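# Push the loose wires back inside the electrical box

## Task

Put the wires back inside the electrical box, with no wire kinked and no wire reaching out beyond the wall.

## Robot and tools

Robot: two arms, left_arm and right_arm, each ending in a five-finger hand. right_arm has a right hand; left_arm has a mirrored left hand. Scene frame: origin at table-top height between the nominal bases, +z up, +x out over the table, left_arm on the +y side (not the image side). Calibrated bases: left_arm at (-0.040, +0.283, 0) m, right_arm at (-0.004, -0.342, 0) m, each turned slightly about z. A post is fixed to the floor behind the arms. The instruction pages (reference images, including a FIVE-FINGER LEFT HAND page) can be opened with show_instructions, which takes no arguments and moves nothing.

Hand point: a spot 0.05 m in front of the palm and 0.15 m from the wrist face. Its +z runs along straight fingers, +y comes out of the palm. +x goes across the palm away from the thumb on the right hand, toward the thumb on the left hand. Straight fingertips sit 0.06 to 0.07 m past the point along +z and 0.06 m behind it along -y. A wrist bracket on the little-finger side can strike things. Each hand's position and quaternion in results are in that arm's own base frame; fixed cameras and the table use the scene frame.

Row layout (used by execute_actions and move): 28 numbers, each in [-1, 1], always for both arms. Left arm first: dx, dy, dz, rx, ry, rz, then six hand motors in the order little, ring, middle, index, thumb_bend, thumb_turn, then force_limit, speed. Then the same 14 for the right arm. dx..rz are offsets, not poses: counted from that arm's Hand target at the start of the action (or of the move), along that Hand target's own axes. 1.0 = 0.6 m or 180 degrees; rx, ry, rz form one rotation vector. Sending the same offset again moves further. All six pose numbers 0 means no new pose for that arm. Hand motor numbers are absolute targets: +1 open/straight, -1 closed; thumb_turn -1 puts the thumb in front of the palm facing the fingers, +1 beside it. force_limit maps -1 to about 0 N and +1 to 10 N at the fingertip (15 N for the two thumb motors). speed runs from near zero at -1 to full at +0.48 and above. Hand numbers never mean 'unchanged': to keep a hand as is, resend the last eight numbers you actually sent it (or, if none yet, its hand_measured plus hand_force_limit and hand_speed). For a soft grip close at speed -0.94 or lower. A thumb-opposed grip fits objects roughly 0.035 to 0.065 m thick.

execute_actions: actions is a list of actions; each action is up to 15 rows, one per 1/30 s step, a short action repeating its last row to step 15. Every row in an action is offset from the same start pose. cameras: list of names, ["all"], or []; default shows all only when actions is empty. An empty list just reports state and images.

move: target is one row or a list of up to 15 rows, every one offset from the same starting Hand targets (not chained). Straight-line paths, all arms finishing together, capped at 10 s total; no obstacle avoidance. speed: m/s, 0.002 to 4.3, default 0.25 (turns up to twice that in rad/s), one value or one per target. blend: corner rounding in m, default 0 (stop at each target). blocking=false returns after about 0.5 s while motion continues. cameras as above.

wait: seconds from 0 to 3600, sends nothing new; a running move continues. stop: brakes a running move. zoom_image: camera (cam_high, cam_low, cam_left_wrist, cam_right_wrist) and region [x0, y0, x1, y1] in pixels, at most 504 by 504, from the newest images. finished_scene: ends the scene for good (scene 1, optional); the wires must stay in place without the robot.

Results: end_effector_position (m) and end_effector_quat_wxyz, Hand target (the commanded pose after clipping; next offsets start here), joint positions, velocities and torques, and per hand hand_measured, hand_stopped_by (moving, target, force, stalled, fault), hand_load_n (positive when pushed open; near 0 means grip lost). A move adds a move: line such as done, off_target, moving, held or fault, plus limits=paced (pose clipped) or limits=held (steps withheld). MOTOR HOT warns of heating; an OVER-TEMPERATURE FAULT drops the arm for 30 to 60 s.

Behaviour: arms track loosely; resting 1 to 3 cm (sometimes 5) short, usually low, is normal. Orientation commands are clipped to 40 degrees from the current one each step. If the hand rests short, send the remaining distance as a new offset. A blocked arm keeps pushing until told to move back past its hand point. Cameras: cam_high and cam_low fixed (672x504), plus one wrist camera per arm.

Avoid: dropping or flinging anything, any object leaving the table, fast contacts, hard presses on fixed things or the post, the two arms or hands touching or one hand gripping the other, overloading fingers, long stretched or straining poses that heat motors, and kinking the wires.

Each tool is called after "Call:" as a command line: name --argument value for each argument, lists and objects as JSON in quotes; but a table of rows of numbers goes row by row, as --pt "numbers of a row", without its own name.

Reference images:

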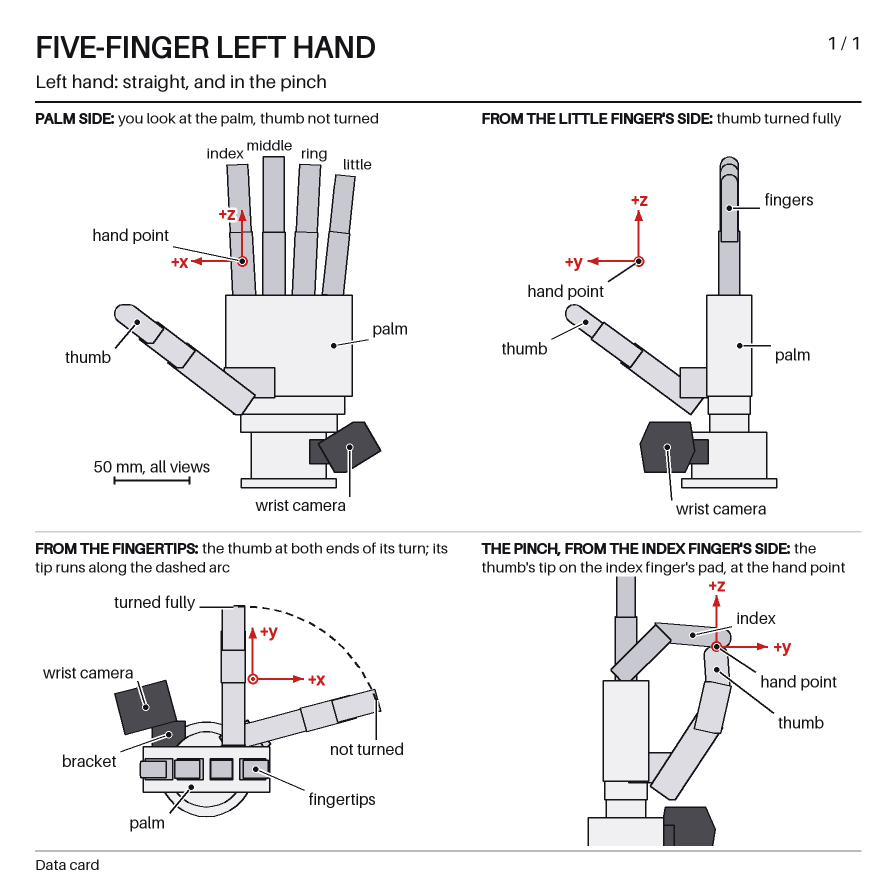

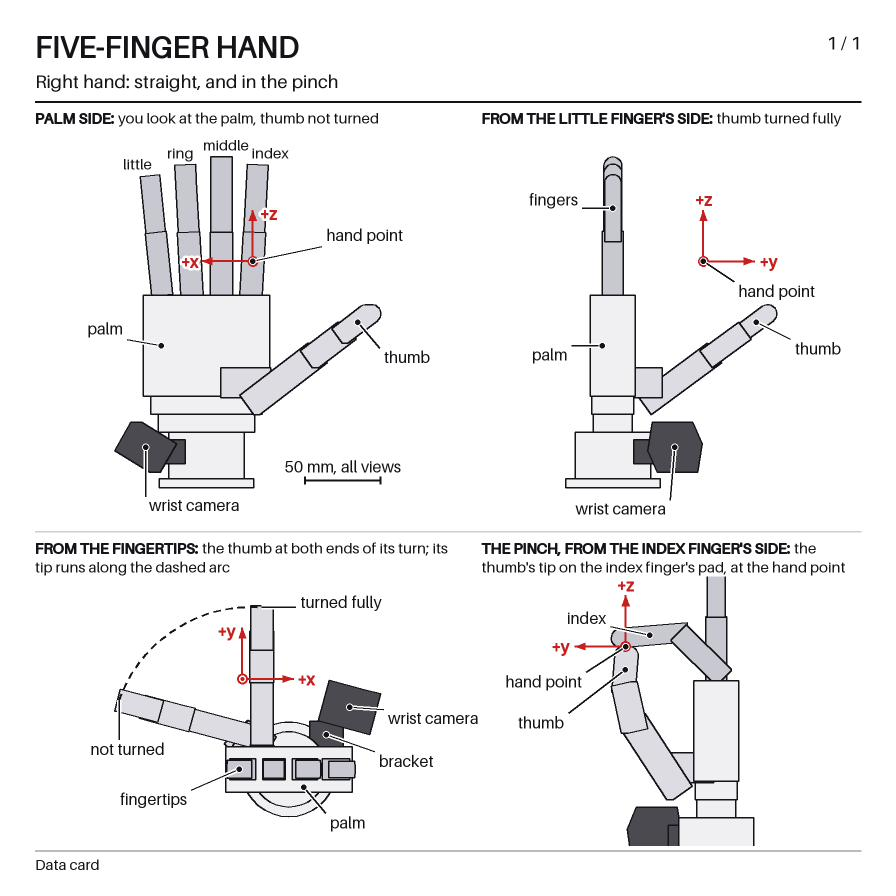

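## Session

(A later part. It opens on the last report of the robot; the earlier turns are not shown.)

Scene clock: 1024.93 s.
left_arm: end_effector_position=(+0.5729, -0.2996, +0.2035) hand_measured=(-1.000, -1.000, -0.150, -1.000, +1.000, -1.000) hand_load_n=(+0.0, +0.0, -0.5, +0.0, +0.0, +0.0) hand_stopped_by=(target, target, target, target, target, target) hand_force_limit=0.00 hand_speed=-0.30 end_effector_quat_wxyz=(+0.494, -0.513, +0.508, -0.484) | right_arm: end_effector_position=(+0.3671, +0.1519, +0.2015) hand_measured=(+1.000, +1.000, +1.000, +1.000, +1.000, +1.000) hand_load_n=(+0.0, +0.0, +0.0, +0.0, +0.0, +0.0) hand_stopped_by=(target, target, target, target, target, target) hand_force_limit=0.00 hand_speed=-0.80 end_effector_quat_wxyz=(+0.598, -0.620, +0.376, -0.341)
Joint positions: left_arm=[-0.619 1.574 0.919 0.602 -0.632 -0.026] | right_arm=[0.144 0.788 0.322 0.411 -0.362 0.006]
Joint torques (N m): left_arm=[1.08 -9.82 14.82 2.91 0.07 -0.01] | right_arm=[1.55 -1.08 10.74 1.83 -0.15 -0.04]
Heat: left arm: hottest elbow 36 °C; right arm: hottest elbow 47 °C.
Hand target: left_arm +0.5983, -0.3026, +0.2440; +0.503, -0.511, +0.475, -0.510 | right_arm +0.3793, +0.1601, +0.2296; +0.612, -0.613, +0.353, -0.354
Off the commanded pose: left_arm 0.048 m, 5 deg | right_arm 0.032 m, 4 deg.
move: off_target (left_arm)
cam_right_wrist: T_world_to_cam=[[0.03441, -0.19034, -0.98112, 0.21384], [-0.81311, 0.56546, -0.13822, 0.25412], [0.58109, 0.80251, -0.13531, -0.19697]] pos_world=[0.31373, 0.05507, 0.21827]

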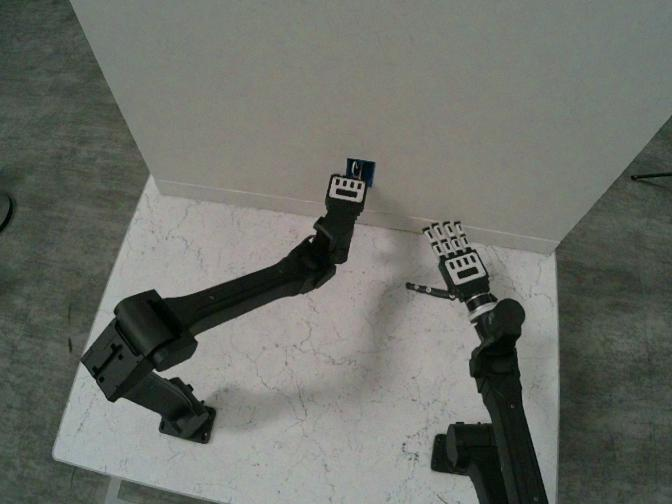

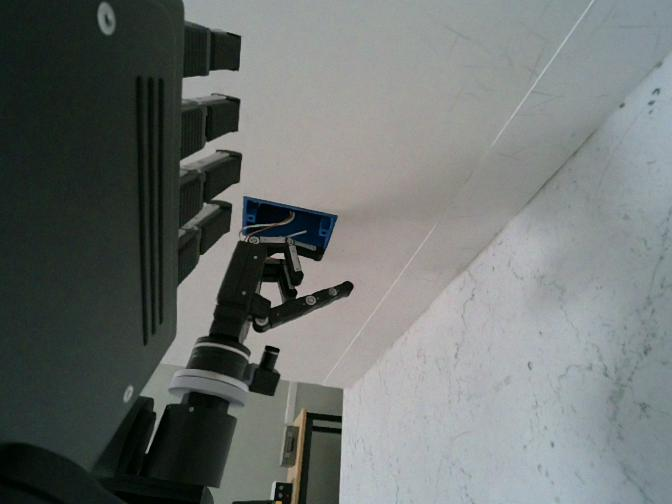

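Call:
move --target '[0.0,0.01,-0.05,0,0,0,-1,-1,-0.15,-1,1,-1,0,-0.3,0,0,0,0,0,0,1,1,1,1,1,1,0,-0.8]' --speed 0.05 --cameras '["cam_high","cam_right_wrist","cam_left_wrist"]'

Call:
zoom_image --camera "cam_right_wrist" --region '[200, 180, 360, 340]'

Scene clock: 1033.57 s.
left_arm: end_effector_position=(+0.5682, -0.3009, +0.2071) hand_measured=(-1.000, -1.000, -0.150, -1.000, +1.000, -1.000) hand_load_n=(-0.5, +0.0, -0.5, +0.0, +0.0, +0.0) hand_stopped_by=(target, target, target, target, target, target) hand_force_limit=0.00 hand_speed=-0.30 end_effector_quat_wxyz=(+0.499, -0.515, +0.497, -0.488) | right_arm: end_effector_position=(+0.3671, +0.1519, +0.2015) hand_measured=(+1.000, +1.000, +1.000, +1.000, +1.000, +1.000) hand_load_n=(+0.0, +0.0, +0.0, -0.5, +0.0, +0.0) hand_stopped_by=(target, target, target, target, target, target) hand_force_limit=0.00 hand_speed=-0.80 end_effector_quat_wxyz=(+0.598, -0.620, +0.376, -0.341)
Joint positions: left_arm=[-0.633 1.571 0.908 0.631 -0.662 -0.026] | right_arm=[0.144 0.788 0.322 0.411 -0.362 0.006]
Joint torques (N m): left_arm=[-1.03 -11.87 9.95 2.95 -0.24 -0.01] | right_arm=[1.55 -1.03 10.74 1.83 -0.15 -0.03]
Heat: left arm: hottest elbow 35 °C; right arm: hottest elbow 47 °C.
Hand target: left_arm +0.5687, -0.3036, +0.2373; +0.503, -0.511, +0.475, -0.510 | right_arm +0.3793, +0.1601, +0.2296; +0.612, -0.613, +0.353, -0.354
Off the commanded pose: left_arm 0.030 m, 4 deg | right_arm 0.032 m, 4 deg.
move: off_target (left_arm)
cam_left_wrist: T_world_to_cam=[[0.00324, -0.22813, 0.97362, -0.27997], [-0.42829, -0.88013, -0.2048, 0.03204], [0.90364, -0.41633, -0.10056, -0.50055]] pos_world=[0.46694, -0.24406, 0.22882]
cam_right_wrist: T_world_to_cam=[[0.03441, -0.19034, -0.98112, 0.21384], [-0.81311, 0.56546, -0.13822, 0.25412], [0.58109, 0.80251, -0.13531, -0.19697]] pos_world=[0.31373, 0.05507, 0.21827]
Images, in order (width x height): cam_high 672x504, cam_left_wrist 672x504, cam_right_wrist 672x504.

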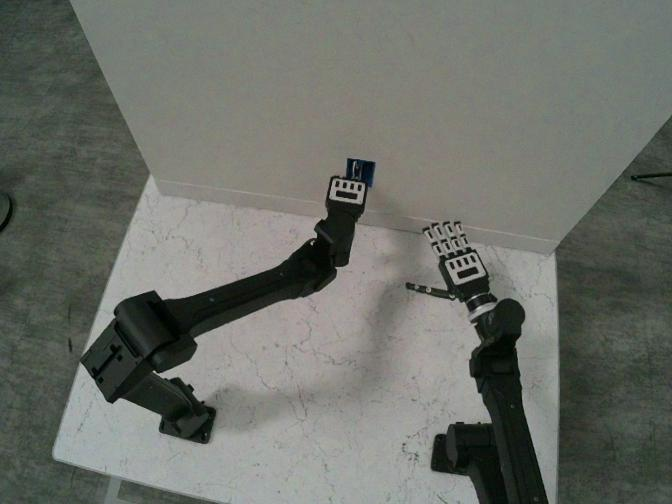

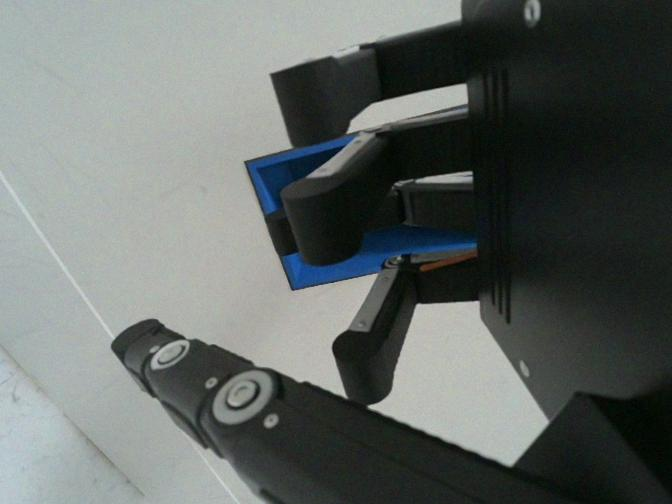

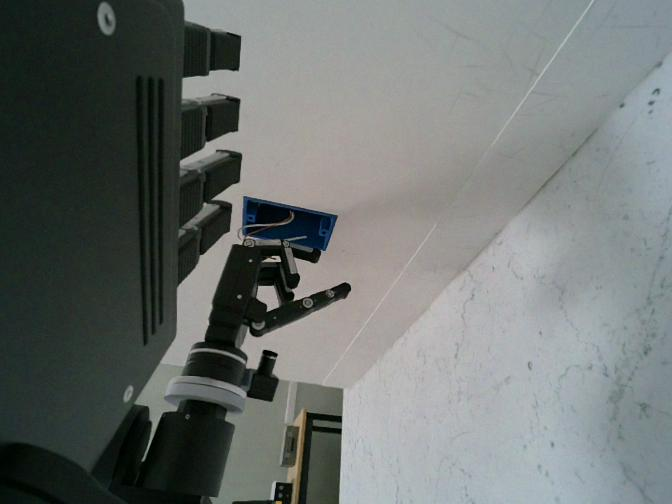

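Scaled by 3.150 from the camera's image (finer frame: 960x720).

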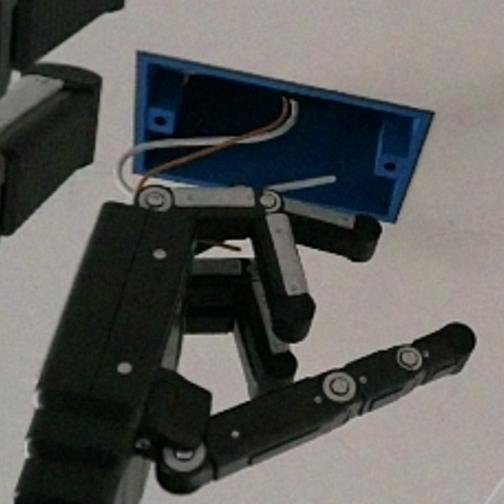

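Call:
move --target '[0.0,0.01,-0.06,0,0,0,-1,-1,-0.15,-1,1,-1,0,-0.3,0,0,0,0,0,0,1,1,1,1,1,1,0,-0.8]' --speed 0.05 --cameras '["cam_high","cam_right_wrist"]'

Call:
zoom_image --camera "cam_right_wrist" --region '[200, 180, 360, 340]'

Call:
zoom_image --camera "cam_high" --region '[325, 150, 375, 225]'

Scene clock: 1040.47 s.
left_arm: end_effector_position=(+0.5348, -0.3020, +0.2105) hand_measured=(-1.000, -1.000, -0.150, -1.000, +1.000, -1.000) hand_load_n=(+0.0, +0.5, +0.0, +0.0, +0.0, +0.0) hand_stopped_by=(target, target, target, target, target, target) hand_force_limit=0.00 hand_speed=-0.30 end_effector_quat_wxyz=(+0.502, -0.515, +0.489, -0.495) | right_arm: end_effector_position=(+0.3671, +0.1519, +0.2015) hand_measured=(+1.000, +1.000, +1.000, +1.000, +1.000, +1.000) hand_load_n=(+0.0, -0.5, +0.0, +0.0, +0.0, +0.0) hand_stopped_by=(target, target, target, target, target, target) hand_force_limit=0.00 hand_speed=-0.80 end_effector_quat_wxyz=(+0.598, -0.620, +0.376, -0.341)
Joint positions: left_arm=[-0.682 1.511 0.831 0.67 -0.715 -0.026] | right_arm=[0.144 0.788 0.322 0.411 -0.362 0.006]
Joint torques (N m): left_arm=[-1.26 -10.64 9.31 2.67 -0.17 0.01] | right_arm=[1.67 -1.08 10.73 1.81 -0.15 -0.03]
Heat: left arm: hottest elbow 35 °C; right arm: hottest elbow 47 °C.
Hand target: left_arm +0.5328, -0.3051, +0.2303; +0.503, -0.511, +0.475, -0.510 | right_arm +0.3793, +0.1601, +0.2296; +0.612, -0.613, +0.353, -0.354
Off the commanded pose: left_arm 0.020 m, 2 deg | right_arm 0.032 m, 4 deg.
move: off_target (left_arm)
cam_right_wrist: T_world_to_cam=[[0.03441, -0.19034, -0.98112, 0.21384], [-0.81311, 0.56546, -0.13822, 0.25412], [0.58109, 0.80251, -0.13531, -0.19697]] pos_world=[0.31373, 0.05507, 0.21827]

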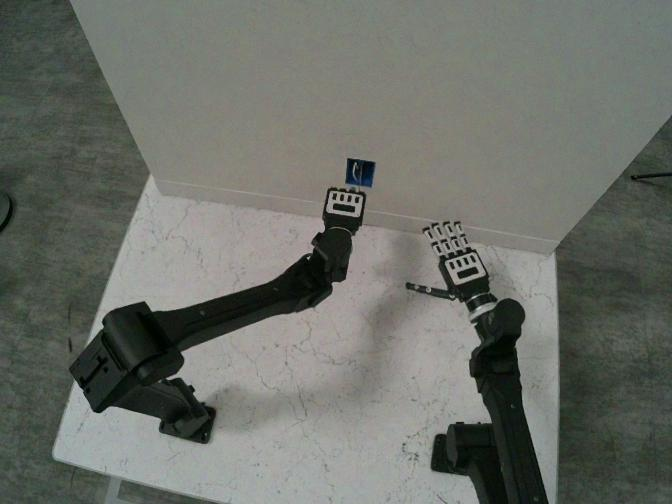

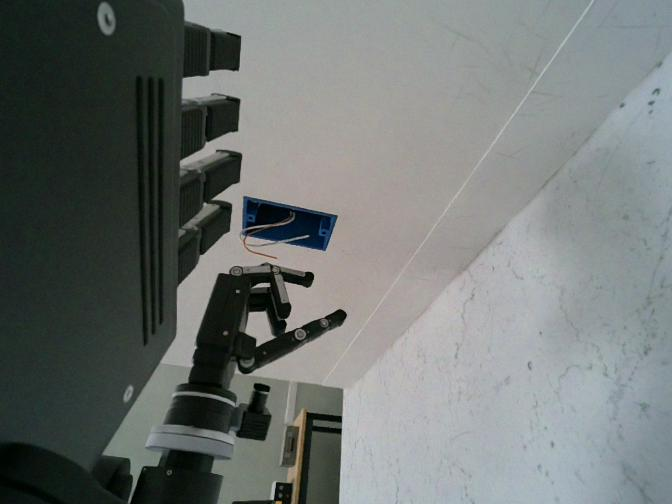

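Scaled by 3.150 from the camera's image (finer frame: 960x720).

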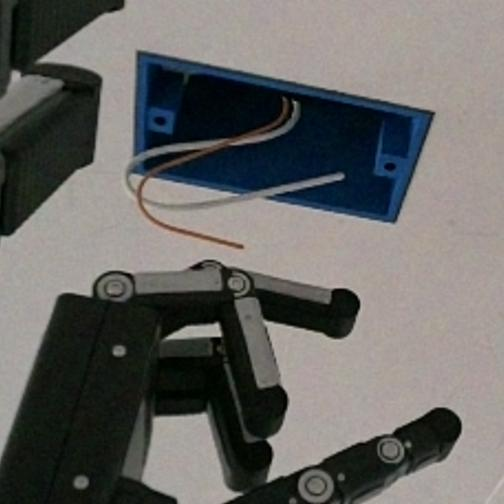

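Scaled by 6.720 from the camera's image (finer frame: 960x720).

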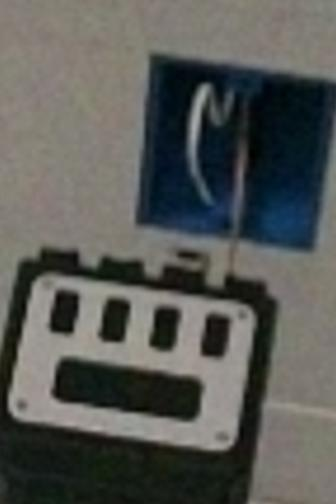

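Call:
move --pt "0.0 0.0 -0.0333 0 0 0 -1 -1 -0.15 -1 1 -1 0 -0.3 0 0 0 0 0 0 1 1 1 1 1 1 0 -0.8" --pt "-0.0228 -0.0353 -0.0318 0 0 0 -1 -1 -0.15 -0.15 1 -1 0 -0.3 0 0 0 0 0 0 1 1 1 1 1 1 0 -0.8" --speed 0.06 --cameras '["cam_high","cam_right_wrist"]'

Call:
zoom_image --camera "cam_right_wrist" --region '[200, 180, 360, 340]'

Call:
zoom_image --camera "cam_high" --region '[325, 150, 375, 225]'

Scene clock: 1057.33 s.
left_arm: end_effector_position=(+0.5114, -0.2950, +0.2403) hand_measured=(-1.000, -1.000, -0.150, -0.150, +1.000, -1.000) hand_load_n=(+0.0, +0.0, +0.0, +0.0, +0.0, +0.5) hand_stopped_by=(target, target, target, target, target, target) hand_force_limit=0.00 hand_speed=-0.30 end_effector_quat_wxyz=(+0.501, -0.512, +0.479, -0.508) | right_arm: end_effector_position=(+0.3671, +0.1519, +0.2015) hand_measured=(+1.000, +1.000, +1.000, +1.000, +1.000, +1.000) hand_load_n=(+0.0, +0.0, +0.0, +0.0, +0.0, +0.0) hand_stopped_by=(target, target, target, target, target, target) hand_force_limit=0.00 hand_speed=-0.80 end_effector_quat_wxyz=(+0.598, -0.620, +0.376, -0.341)
Joint positions: left_arm=[-0.702 1.408 0.792 0.639 -0.728 -0.026] | right_arm=[0.144 0.788 0.322 0.411 -0.362 0.006]
Joint torques (N m): left_arm=[0.09 -8.82 9.77 1.48 0.19 0.02] | right_arm=[1.61 -1.14 10.74 1.83 -0.16 -0.03]
Heat: left arm: hottest elbow 34 °C; right arm: hottest elbow 48 °C.
Hand target: left_arm +0.5127, -0.2911, +0.2504; +0.503, -0.511, +0.475, -0.510 | right_arm +0.3793, +0.1601, +0.2296; +0.612, -0.613, +0.353, -0.354
Off the commanded pose: left_arm 0.011 m, 1 deg | right_arm 0.032 m, 4 deg.
move: off_target (left_arm); target 2's new numbers were sent with left_arm's hand 0.011 m and 1 deg from that target
cam_right_wrist: T_world_to_cam=[[0.03441, -0.19034, -0.98112, 0.21384], [-0.81311, 0.56546, -0.13822, 0.25412], [0.58109, 0.80251, -0.13531, -0.19697]] pos_world=[0.31373, 0.05507, 0.21827]

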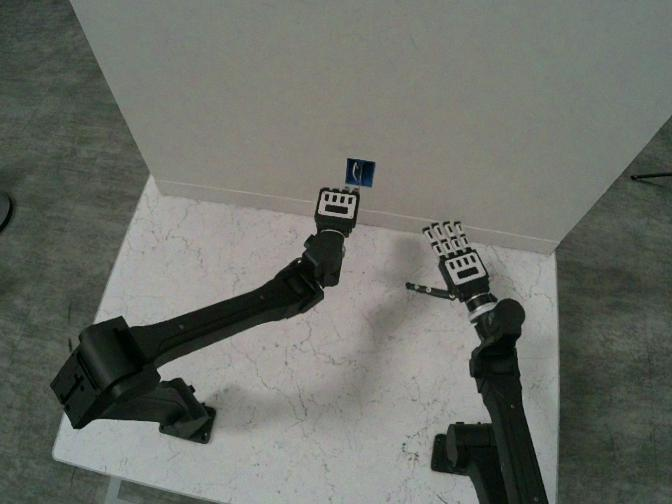

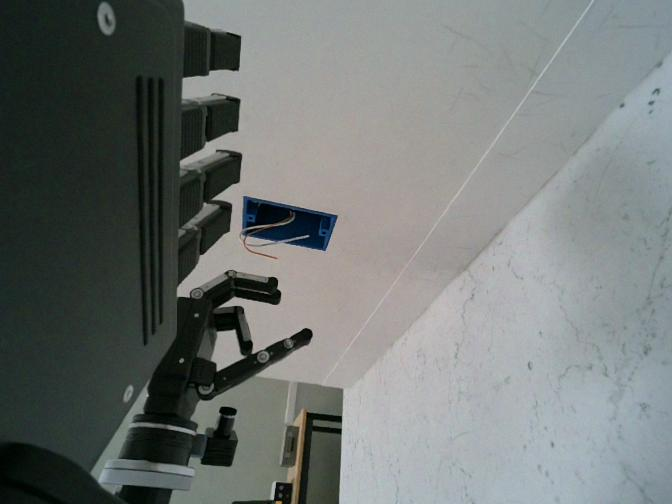

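Scaled by 3.150 from the camera's image (finer frame: 960x720).

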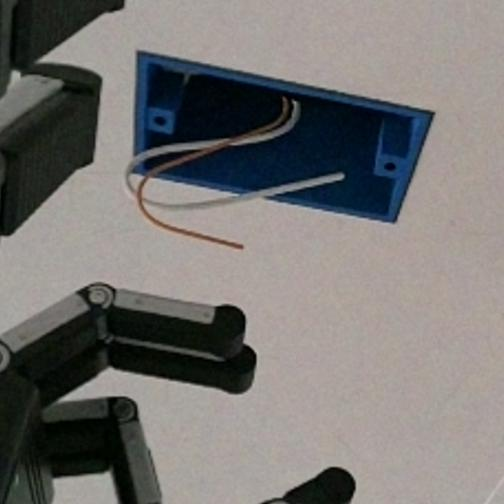

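Scaled by 6.720 from the camera's image (finer frame: 960x720).

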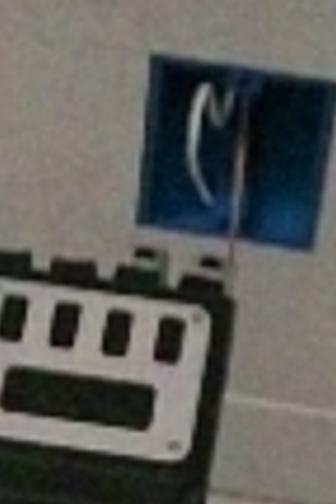

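Call:
move --target '[0.027,-0.004,0.04,0,0,0,-1,-1,-0.15,-0.15,1,-1,0,-0.3,0,0,0,0,0,0,1,1,1,1,1,1,0,-0.8]' --speed 0.06 --cameras '["cam_high","cam_right_wrist"]'

Call:
zoom_image --camera "cam_right_wrist" --region '[200, 180, 360, 340]'

Call:
zoom_image --camera "cam_high" --region '[325, 150, 375, 225]'

Scene clock: 1067.87 s.
left_arm: end_effector_position=(+0.5225, -0.3007, +0.2319) hand_measured=(-1.000, -1.000, -0.150, -0.150, +1.000, -1.000) hand_load_n=(+0.0, +0.0, +0.0, +0.0, +0.0, +0.0) hand_stopped_by=(target, target, target, target, target, target) hand_force_limit=0.00 hand_speed=-0.30 end_effector_quat_wxyz=(+0.500, -0.513, +0.487, -0.500) | right_arm: end_effector_position=(+0.3671, +0.1519, +0.2015) hand_measured=(+1.000, +1.000, +1.000, +1.000, +1.000, +1.000) hand_load_n=(+0.0, +0.0, +0.0, +0.0, +0.0, +0.0) hand_stopped_by=(target, target, target, target, target, target) hand_force_limit=0.00 hand_speed=-0.80 end_effector_quat_wxyz=(+0.598, -0.620, +0.376, -0.341)
Joint positions: left_arm=[-0.694 1.447 0.823 0.625 -0.72 -0.026] | right_arm=[0.144 0.788 0.322 0.411 -0.362 0.006]
Joint torques (N m): left_arm=[0.15 -7.65 13.78 1.48 0.17 0.02] | right_arm=[1.61 -1.14 10.76 1.83 -0.15 -0.04]
Heat: left arm: hottest elbow 34 °C; right arm: hottest elbow 48 °C.
Hand target: left_arm +0.5371, -0.3065, +0.2543; +0.503, -0.511, +0.475, -0.510 | right_arm +0.3793, +0.1601, +0.2296; +0.612, -0.613, +0.353, -0.354
Off the commanded pose: left_arm 0.027 m, 2 deg | right_arm 0.032 m, 4 deg.
move: off_target (left_arm)
cam_right_wrist: T_world_to_cam=[[0.03441, -0.19034, -0.98112, 0.21384], [-0.81311, 0.56546, -0.13822, 0.25412], [0.58109, 0.80251, -0.13531, -0.19697]] pos_world=[0.31373, 0.05507, 0.21827]

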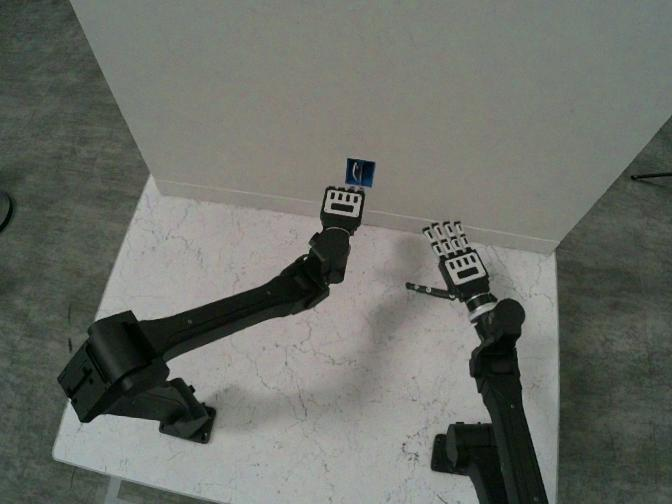

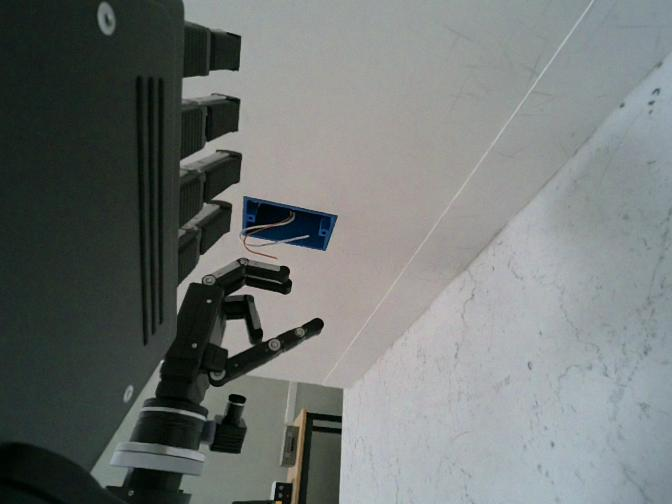

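Scaled by 3.150 from the camera's image (finer frame: 960x720).

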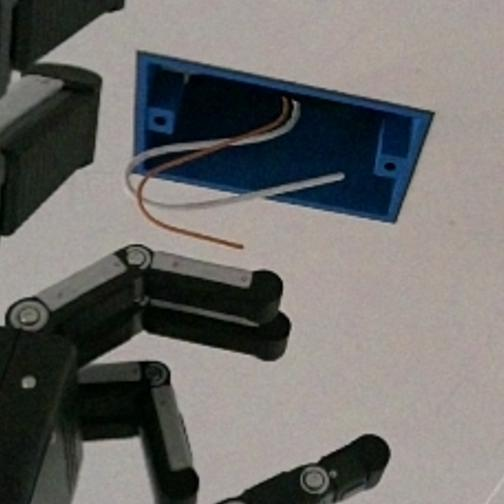

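Scaled by 6.720 from the camera's image (finer frame: 960x720).

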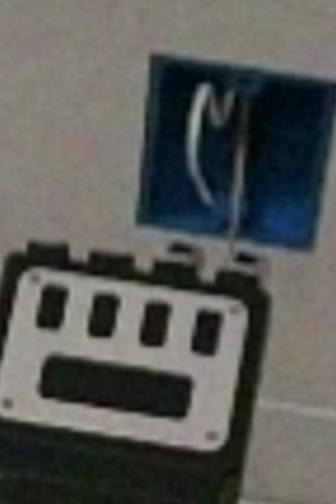

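Call:
move --target '[-0.0055,-0.001,0.03,0,0,0,-1,-1,-0.15,-0.15,1,-1,0,-0.3,0,0,0,0,0,0,1,1,1,1,1,1,0,-0.8]' --speed 0.05 --cameras '["cam_high","cam_right_wrist"]'

Call:
zoom_image --camera "cam_right_wrist" --region '[200, 180, 360, 340]'

Call:
zoom_image --camera "cam_high" --region '[325, 150, 375, 225]'

Scene clock: 1079.47 s.
left_arm: end_effector_position=(+0.5391, -0.2968, +0.2326) hand_measured=(-1.000, -1.000, -0.150, -0.150, +1.000, -1.000) hand_load_n=(+0.5, +0.0, +0.0, -1.0, +0.0, +0.0) hand_stopped_by=(target, target, target, target, target, target) hand_force_limit=0.00 hand_speed=-0.30 end_effector_quat_wxyz=(+0.499, -0.512, +0.488, -0.500) | right_arm: end_effector_position=(+0.3671, +0.1519, +0.2015) hand_measured=(+1.000, +1.000, +1.000, +1.000, +1.000, +1.000) hand_load_n=(+0.0, +0.0, +0.0, +0.0, +0.0, +0.0) hand_stopped_by=(target, target, target, target, target, target) hand_force_limit=0.00 hand_speed=-0.80 end_effector_quat_wxyz=(+0.598, -0.620, +0.376, -0.341)
Joint positions: left_arm=[-0.663 1.471 0.852 0.618 -0.687 -0.026] | right_arm=[0.144 0.788 0.322 0.411 -0.362 0.006]
Joint torques (N m): left_arm=[0.38 -7.82 14.04 1.51 0.1 0] | right_arm=[1.61 -1.03 10.76 1.84 -0.15 -0.04]
Heat: left arm: hottest elbow 36 °C; right arm: hottest elbow 48 °C.
Hand target: left_arm +0.5550, -0.3024, +0.2553; +0.503, -0.511, +0.474, -0.510 | right_arm +0.3793, +0.1601, +0.2296; +0.612, -0.613, +0.353, -0.354
Off the commanded pose: left_arm 0.028 m, 2 deg | right_arm 0.032 m, 4 deg.
move: off_target (left_arm)
cam_right_wrist: T_world_to_cam=[[0.03441, -0.19034, -0.98112, 0.21384], [-0.81311, 0.56546, -0.13822, 0.25412], [0.58109, 0.80251, -0.13531, -0.19697]] pos_world=[0.31373, 0.05507, 0.21827]

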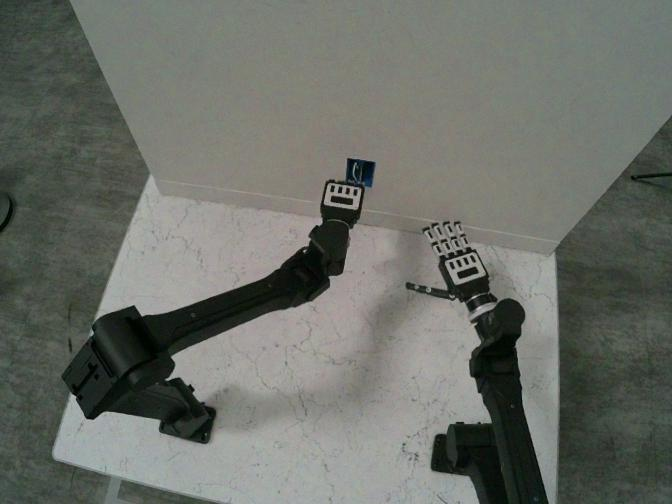

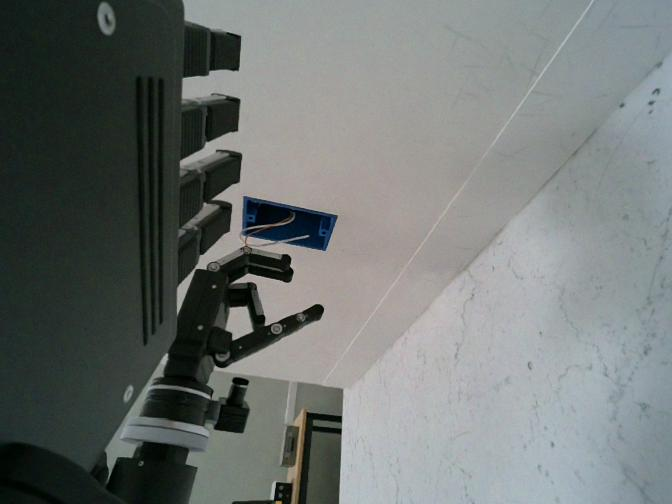

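Scaled by 3.150 from the camera's image (finer frame: 960x720).

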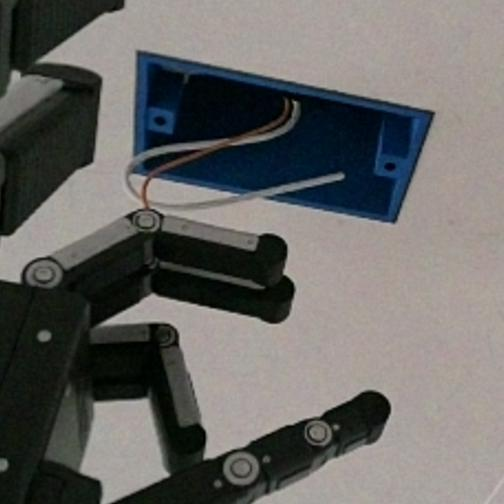

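Scaled by 6.720 from the camera's image (finer frame: 960x720).

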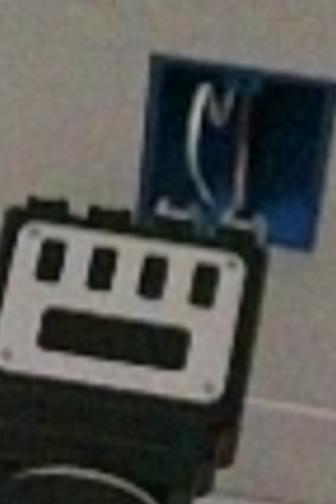

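Call:
move --target '[-0.002,0.007,0.025,0,0,0,-1,-1,-0.15,-0.15,1,-1,0,-0.3,0,0,0,0,0,0,1,1,1,1,1,1,0,-0.8]' --speed 0.04 --cameras '["cam_high","cam_right_wrist"]'

Call:
zoom_image --camera "cam_right_wrist" --region '[200, 180, 360, 340]'

Call:
zoom_image --camera "cam_high" --region '[325, 150, 375, 225]'

Scene clock: 1085.70 s.
left_arm: end_effector_position=(+0.5461, -0.3016, +0.2222) hand_measured=(-1.000, -1.000, -0.150, -0.150, +1.000, -1.000) hand_load_n=(+0.0, +0.0, +0.0, -2.0, +0.0, +0.0) hand_stopped_by=(target, target, target, target, target, target) hand_force_limit=0.00 hand_speed=-0.30 end_effector_quat_wxyz=(+0.495, -0.509, +0.498, -0.498) | right_arm: end_effector_position=(+0.3671, +0.1519, +0.2015) hand_measured=(+1.000, +1.000, +1.000, +1.000, +1.000, +1.000) hand_load_n=(+0.0, +0.0, +0.0, +0.0, +0.0, -0.5) hand_stopped_by=(target, target, target, target, target, target) hand_force_limit=0.00 hand_speed=-0.80 end_effector_quat_wxyz=(+0.598, -0.620, +0.376, -0.341)
Joint positions: left_arm=[-0.655 1.502 0.866 0.618 -0.662 -0.026] | right_arm=[0.144 0.788 0.322 0.411 -0.362 0.006]
Joint torques (N m): left_arm=[1.49 -8.18 14.83 1.85 0.01 0] | right_arm=[1.55 -1.14 10.73 1.83 -0.15 -0.04]
Heat: left arm: hottest elbow 35 °C; right arm: hottest elbow 48 °C.
Hand target: left_arm +0.5701, -0.3010, +0.2512; +0.503, -0.511, +0.475, -0.510 | right_arm +0.3793, +0.1601, +0.2296; +0.612, -0.613, +0.353, -0.354
Off the commanded pose: left_arm 0.038 m, 3 deg | right_arm 0.032 m, 4 deg.
move: off_target (left_arm)
cam_right_wrist: T_world_to_cam=[[0.03441, -0.19034, -0.98112, 0.21384], [-0.81311, 0.56546, -0.13822, 0.25412], [0.58109, 0.80251, -0.13531, -0.19697]] pos_world=[0.31373, 0.05507, 0.21827]

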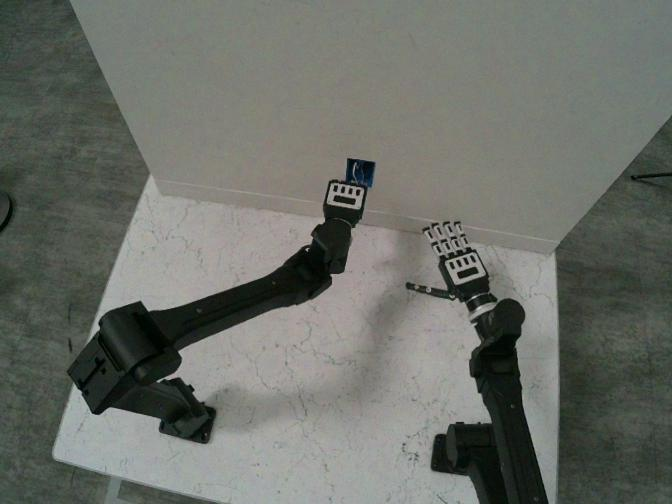

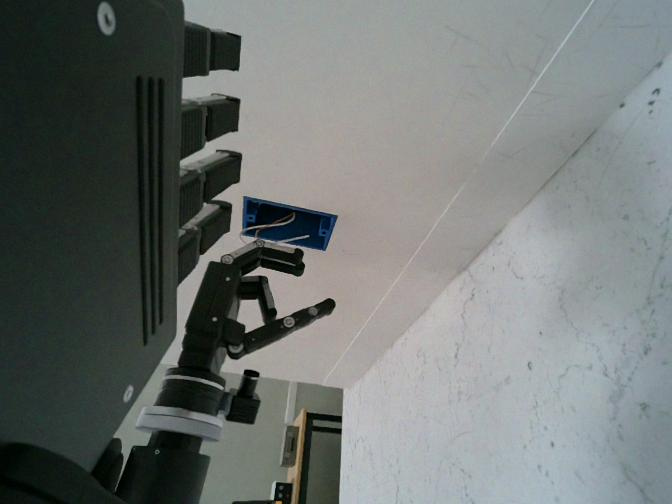

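Scaled by 3.150 from the camera's image (finer frame: 960x720).

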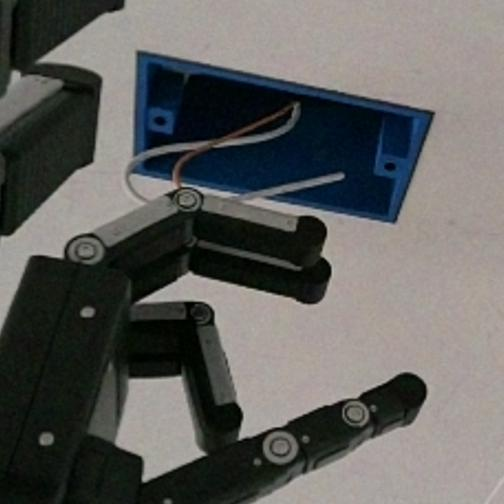

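Scaled by 6.720 from the camera's image (finer frame: 960x720).

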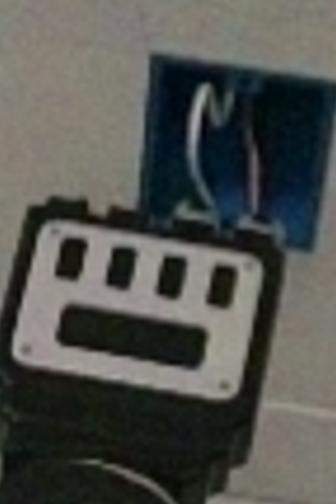

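Call:
move --target '[-0.005,-0.002,0.03,0,0,0,-1,-1,-0.15,-0.15,1,-1,0,-0.3,0,0,0,0,0,0,1,1,1,1,1,1,0,-0.8]' --speed 0.04 --cameras '["cam_high","cam_right_wrist"]'

Call:
zoom_image --camera "cam_right_wrist" --region '[200, 180, 360, 340]'

Call:
zoom_image --camera "cam_high" --region '[325, 150, 375, 225]'

Scene clock: 1092.40 s.
left_arm: end_effector_position=(+0.5602, -0.3024, +0.2227) hand_measured=(-1.000, -1.000, -0.150, -0.150, +1.000, -1.000) hand_load_n=(+0.0, +0.0, +0.0, -2.5, +0.0, +0.0) hand_stopped_by=(target, target, target, target, target, target) hand_force_limit=0.00 hand_speed=-0.30 end_effector_quat_wxyz=(+0.492, -0.507, +0.500, -0.501) | right_arm: end_effector_position=(+0.3671, +0.1519, +0.2015) hand_measured=(+1.000, +1.000, +1.000, +1.000, +1.000, +1.000) hand_load_n=(+0.0, +0.0, +0.0, +0.0, +0.0, -0.5) hand_stopped_by=(target, target, target, target, target, target) hand_force_limit=0.00 hand_speed=-0.80 end_effector_quat_wxyz=(+0.598, -0.620, +0.376, -0.341)
Joint positions: left_arm=[-0.634 1.526 0.896 0.612 -0.631 -0.026] | right_arm=[0.144 0.788 0.322 0.411 -0.362 0.006]
Joint torques (N m): left_arm=[2.08 -8.47 15.25 1.69 -0.13 -0.01] | right_arm=[1.67 -1.08 10.76 1.81 -0.15 -0.04]
Heat: left arm: hottest elbow 37 °C; right arm: hottest elbow 48 °C.
Hand target: left_arm +0.5879, -0.2975, +0.2527; +0.503, -0.511, +0.475, -0.510 | right_arm +0.3793, +0.1601, +0.2296; +0.612, -0.613, +0.353, -0.354
Off the commanded pose: left_arm 0.041 m, 3 deg | right_arm 0.032 m, 4 deg.
move: off_target (left_arm)
cam_right_wrist: T_world_to_cam=[[0.03441, -0.19034, -0.98112, 0.21384], [-0.81311, 0.56546, -0.13822, 0.25412], [0.58109, 0.80251, -0.13531, -0.19697]] pos_world=[0.31373, 0.05507, 0.21827]

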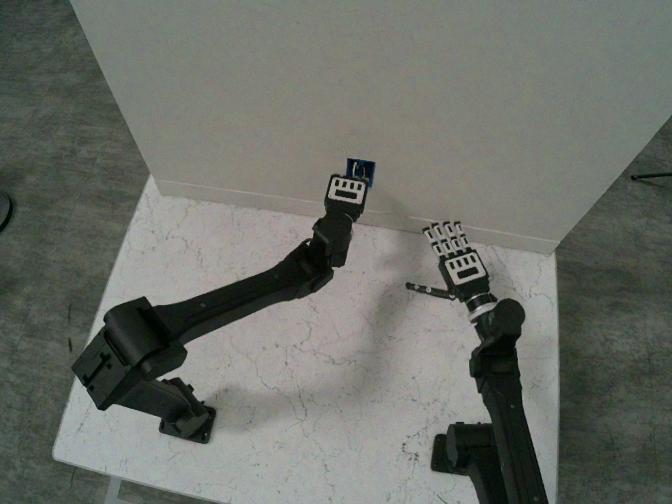

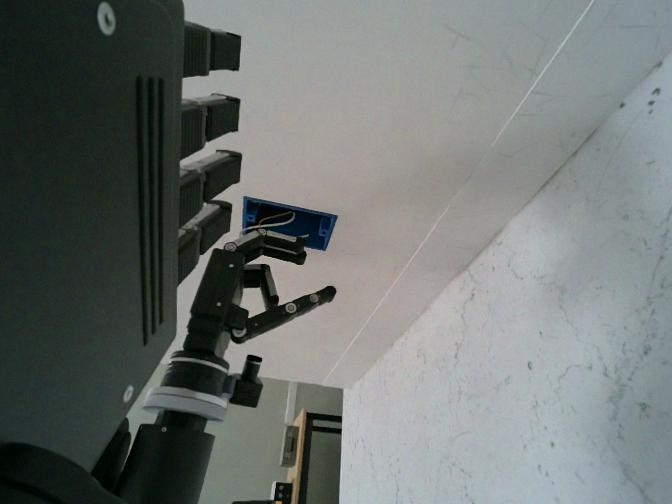

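Scaled by 3.150 from the camera's image (finer frame: 960x720).

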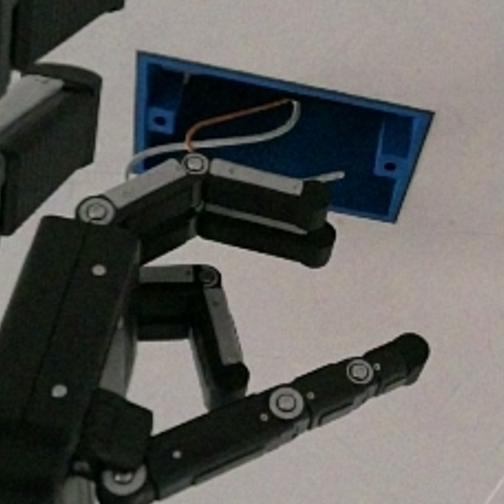

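Scaled by 6.720 from the camera's image (finer frame: 960x720).

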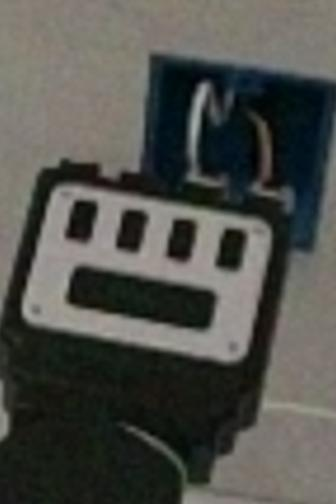

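Call:
move --target '[-0.005,-0.002,0.03,0,0,0,-1,-1,-0.15,-0.15,1,-1,0,-0.3,0,0,0,0,0,0,1,1,1,1,1,1,0,-0.8]' --speed 0.04 --cameras '["cam_high","cam_right_wrist"]'

Call:
zoom_image --camera "cam_right_wrist" --region '[200, 180, 360, 340]'

Call:
zoom_image --camera "cam_high" --region '[325, 150, 375, 225]'

Scene clock: 1097.27 s.
left_arm: end_effector_position=(+0.5883, -0.2896, +0.2306) hand_measured=(-1.000, -1.000, -0.150, -0.150, +1.000, -1.000) hand_load_n=(+0.0, +0.0, -0.5, -0.5, +0.0, +0.0) hand_stopped_by=(target, target, target, target, target, target) hand_force_limit=0.00 hand_speed=-0.30 end_effector_quat_wxyz=(+0.498, -0.512, +0.490, -0.499) | right_arm: end_effector_position=(+0.3671, +0.1519, +0.2015) hand_measured=(+1.000, +1.000, +1.000, +1.000, +1.000, +1.000) hand_load_n=(+0.0, -0.5, +0.0, +0.0, +0.0, -0.5) hand_stopped_by=(target, target, target, target, target, target) hand_force_limit=0.00 hand_speed=-0.80 end_effector_quat_wxyz=(+0.598, -0.620, +0.376, -0.341)
Joint positions: left_arm=[-0.585 1.559 0.95 0.604 -0.606 -0.026] | right_arm=[0.144 0.788 0.322 0.411 -0.362 0.006]
Joint torques (N m): left_arm=[0.15 -9.11 14.48 1.57 -0.03 -0.03] | right_arm=[1.55 -1.03 10.74 1.85 -0.15 -0.03]
Heat: left arm: hottest elbow 37 °C; right arm: hottest elbow 48 °C.
Hand target: left_arm +0.6058, -0.2938, +0.2542; +0.503, -0.511, +0.475, -0.510 | right_arm +0.3793, +0.1601, +0.2296; +0.612, -0.613, +0.353, -0.354
Off the commanded pose: left_arm 0.030 m, 2 deg | right_arm 0.032 m, 4 deg.
move: off_target (left_arm)
cam_right_wrist: T_world_to_cam=[[0.03441, -0.19034, -0.98112, 0.21384], [-0.81311, 0.56546, -0.13822, 0.25412], [0.58109, 0.80251, -0.13531, -0.19697]] pos_world=[0.31373, 0.05507, 0.21827]

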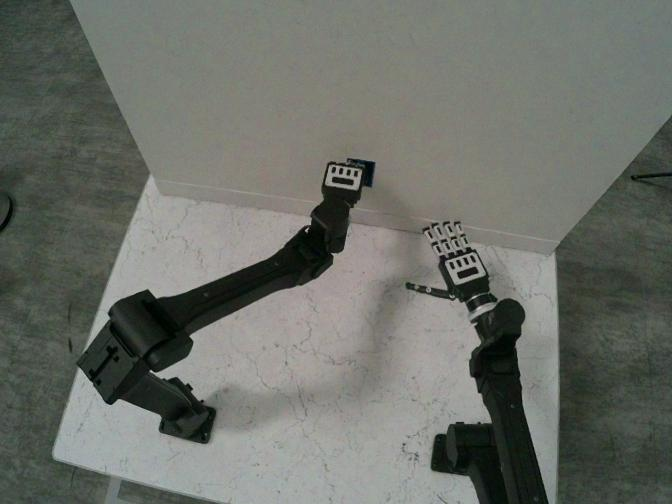

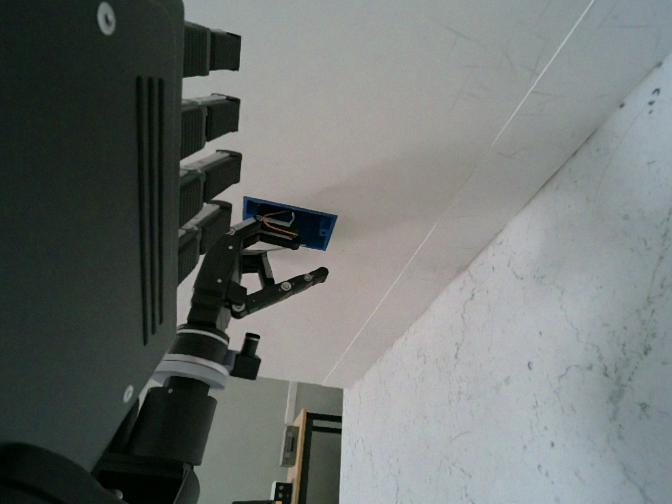

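Scaled by 3.150 from the camera's image (finer frame: 960x720).

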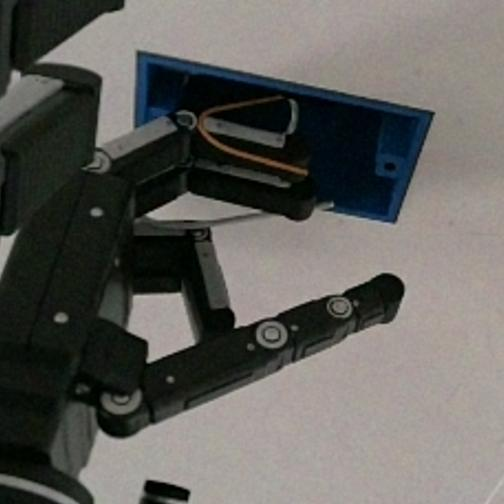

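Scaled by 6.720 from the camera's image (finer frame: 960x720).

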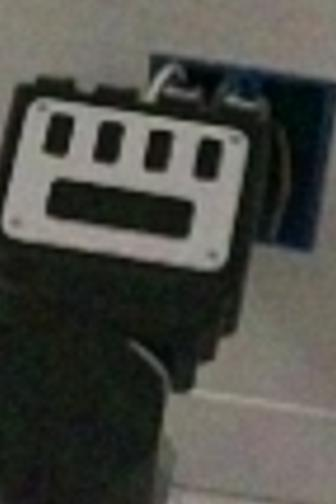

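Call:
move --target '[0.0,0.01,-0.13,0,0,0,-1,-1,-0.15,-0.15,1,-1,0,-0.3,0,0,0,0,0,0,1,1,1,1,1,1,0,-0.8]' --speed 0.06 --cameras '["cam_high","cam_right_wrist"]'

Call:
zoom_image --camera "cam_right_wrist" --region '[200, 180, 360, 340]'

Call:
zoom_image --camera "cam_high" --region '[325, 150, 375, 225]'

Scene clock: 1105.87 s.
left_arm: end_effector_position=(+0.5301, -0.2940, +0.2275) hand_measured=(-1.000, -1.000, -0.150, -0.150, +1.000, -1.000) hand_load_n=(+0.0, +0.0, +0.0, +0.0, +0.0, +0.0) hand_stopped_by=(target, target, target, target, target, target) hand_force_limit=0.00 hand_speed=-0.30 end_effector_quat_wxyz=(+0.501, -0.515, +0.488, -0.495) | right_arm: end_effector_position=(+0.3671, +0.1519, +0.2015) hand_measured=(+1.000, +1.000, +1.000, +1.000, +1.000, +1.000) hand_load_n=(+0.0, +0.0, +0.0, +0.0, +0.0, +0.0) hand_stopped_by=(target, target, target, target, target, target) hand_force_limit=0.00 hand_speed=-0.80 end_effector_quat_wxyz=(+0.598, -0.620, +0.376, -0.341)
Joint positions: left_arm=[-0.674 1.458 0.828 0.622 -0.706 -0.026] | right_arm=[0.144 0.788 0.322 0.411 -0.362 0.006]
Joint torques (N m): left_arm=[-1.14 -9.82 9.57 2.67 -0.17 0] | right_arm=[1.61 -1.14 10.73 1.83 -0.15 -0.04]
Heat: left arm: hottest elbow 39 °C; right arm: hottest elbow 48 °C.
Hand target: left_arm +0.5281, -0.2964, +0.2464; +0.503, -0.511, +0.474, -0.510 | right_arm +0.3793, +0.1601, +0.2296; +0.612, -0.613, +0.353, -0.354
Off the commanded pose: left_arm 0.019 m, 2 deg | right_arm 0.032 m, 4 deg.
move: off_target (left_arm)
cam_right_wrist: T_world_to_cam=[[0.03441, -0.19034, -0.98112, 0.21384], [-0.81311, 0.56546, -0.13822, 0.25412], [0.58109, 0.80251, -0.13531, -0.19697]] pos_world=[0.31373, 0.05507, 0.21827]

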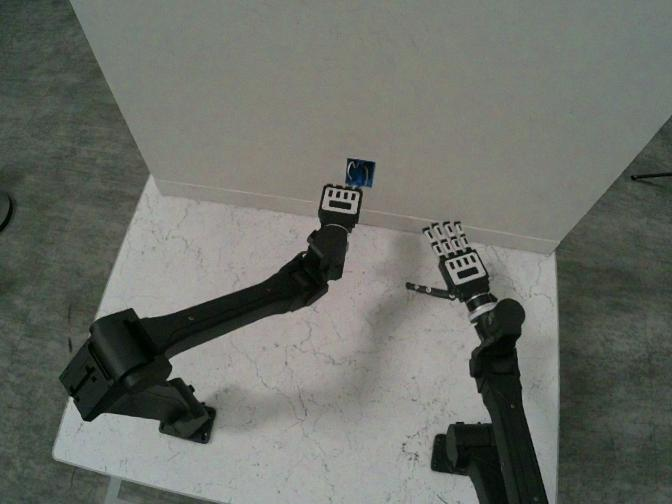

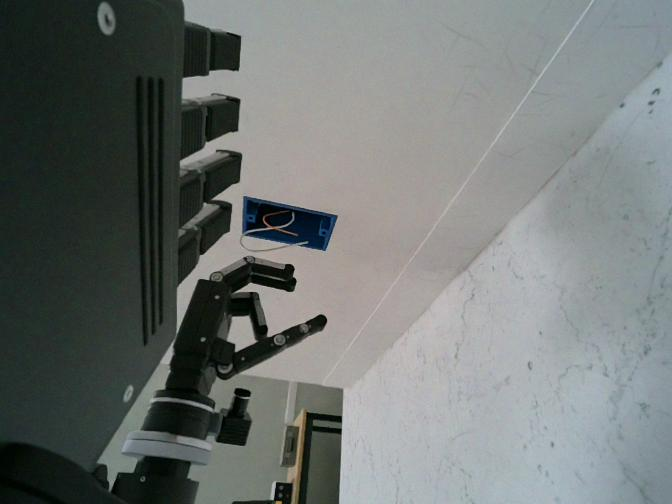

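Scaled by 3.150 from the camera's image (finer frame: 960x720).

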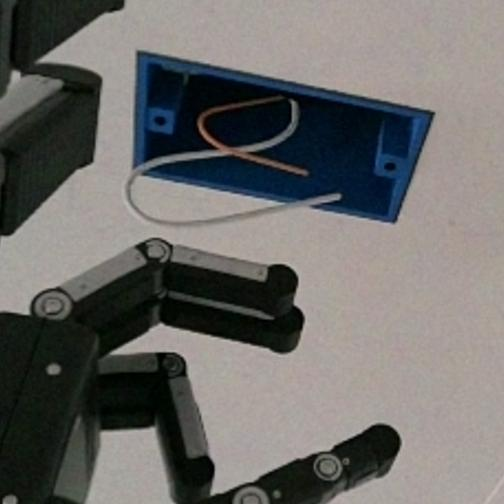

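Scaled by 6.720 from the camera's image (finer frame: 960x720).

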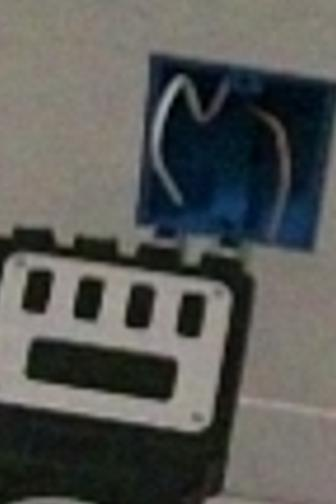

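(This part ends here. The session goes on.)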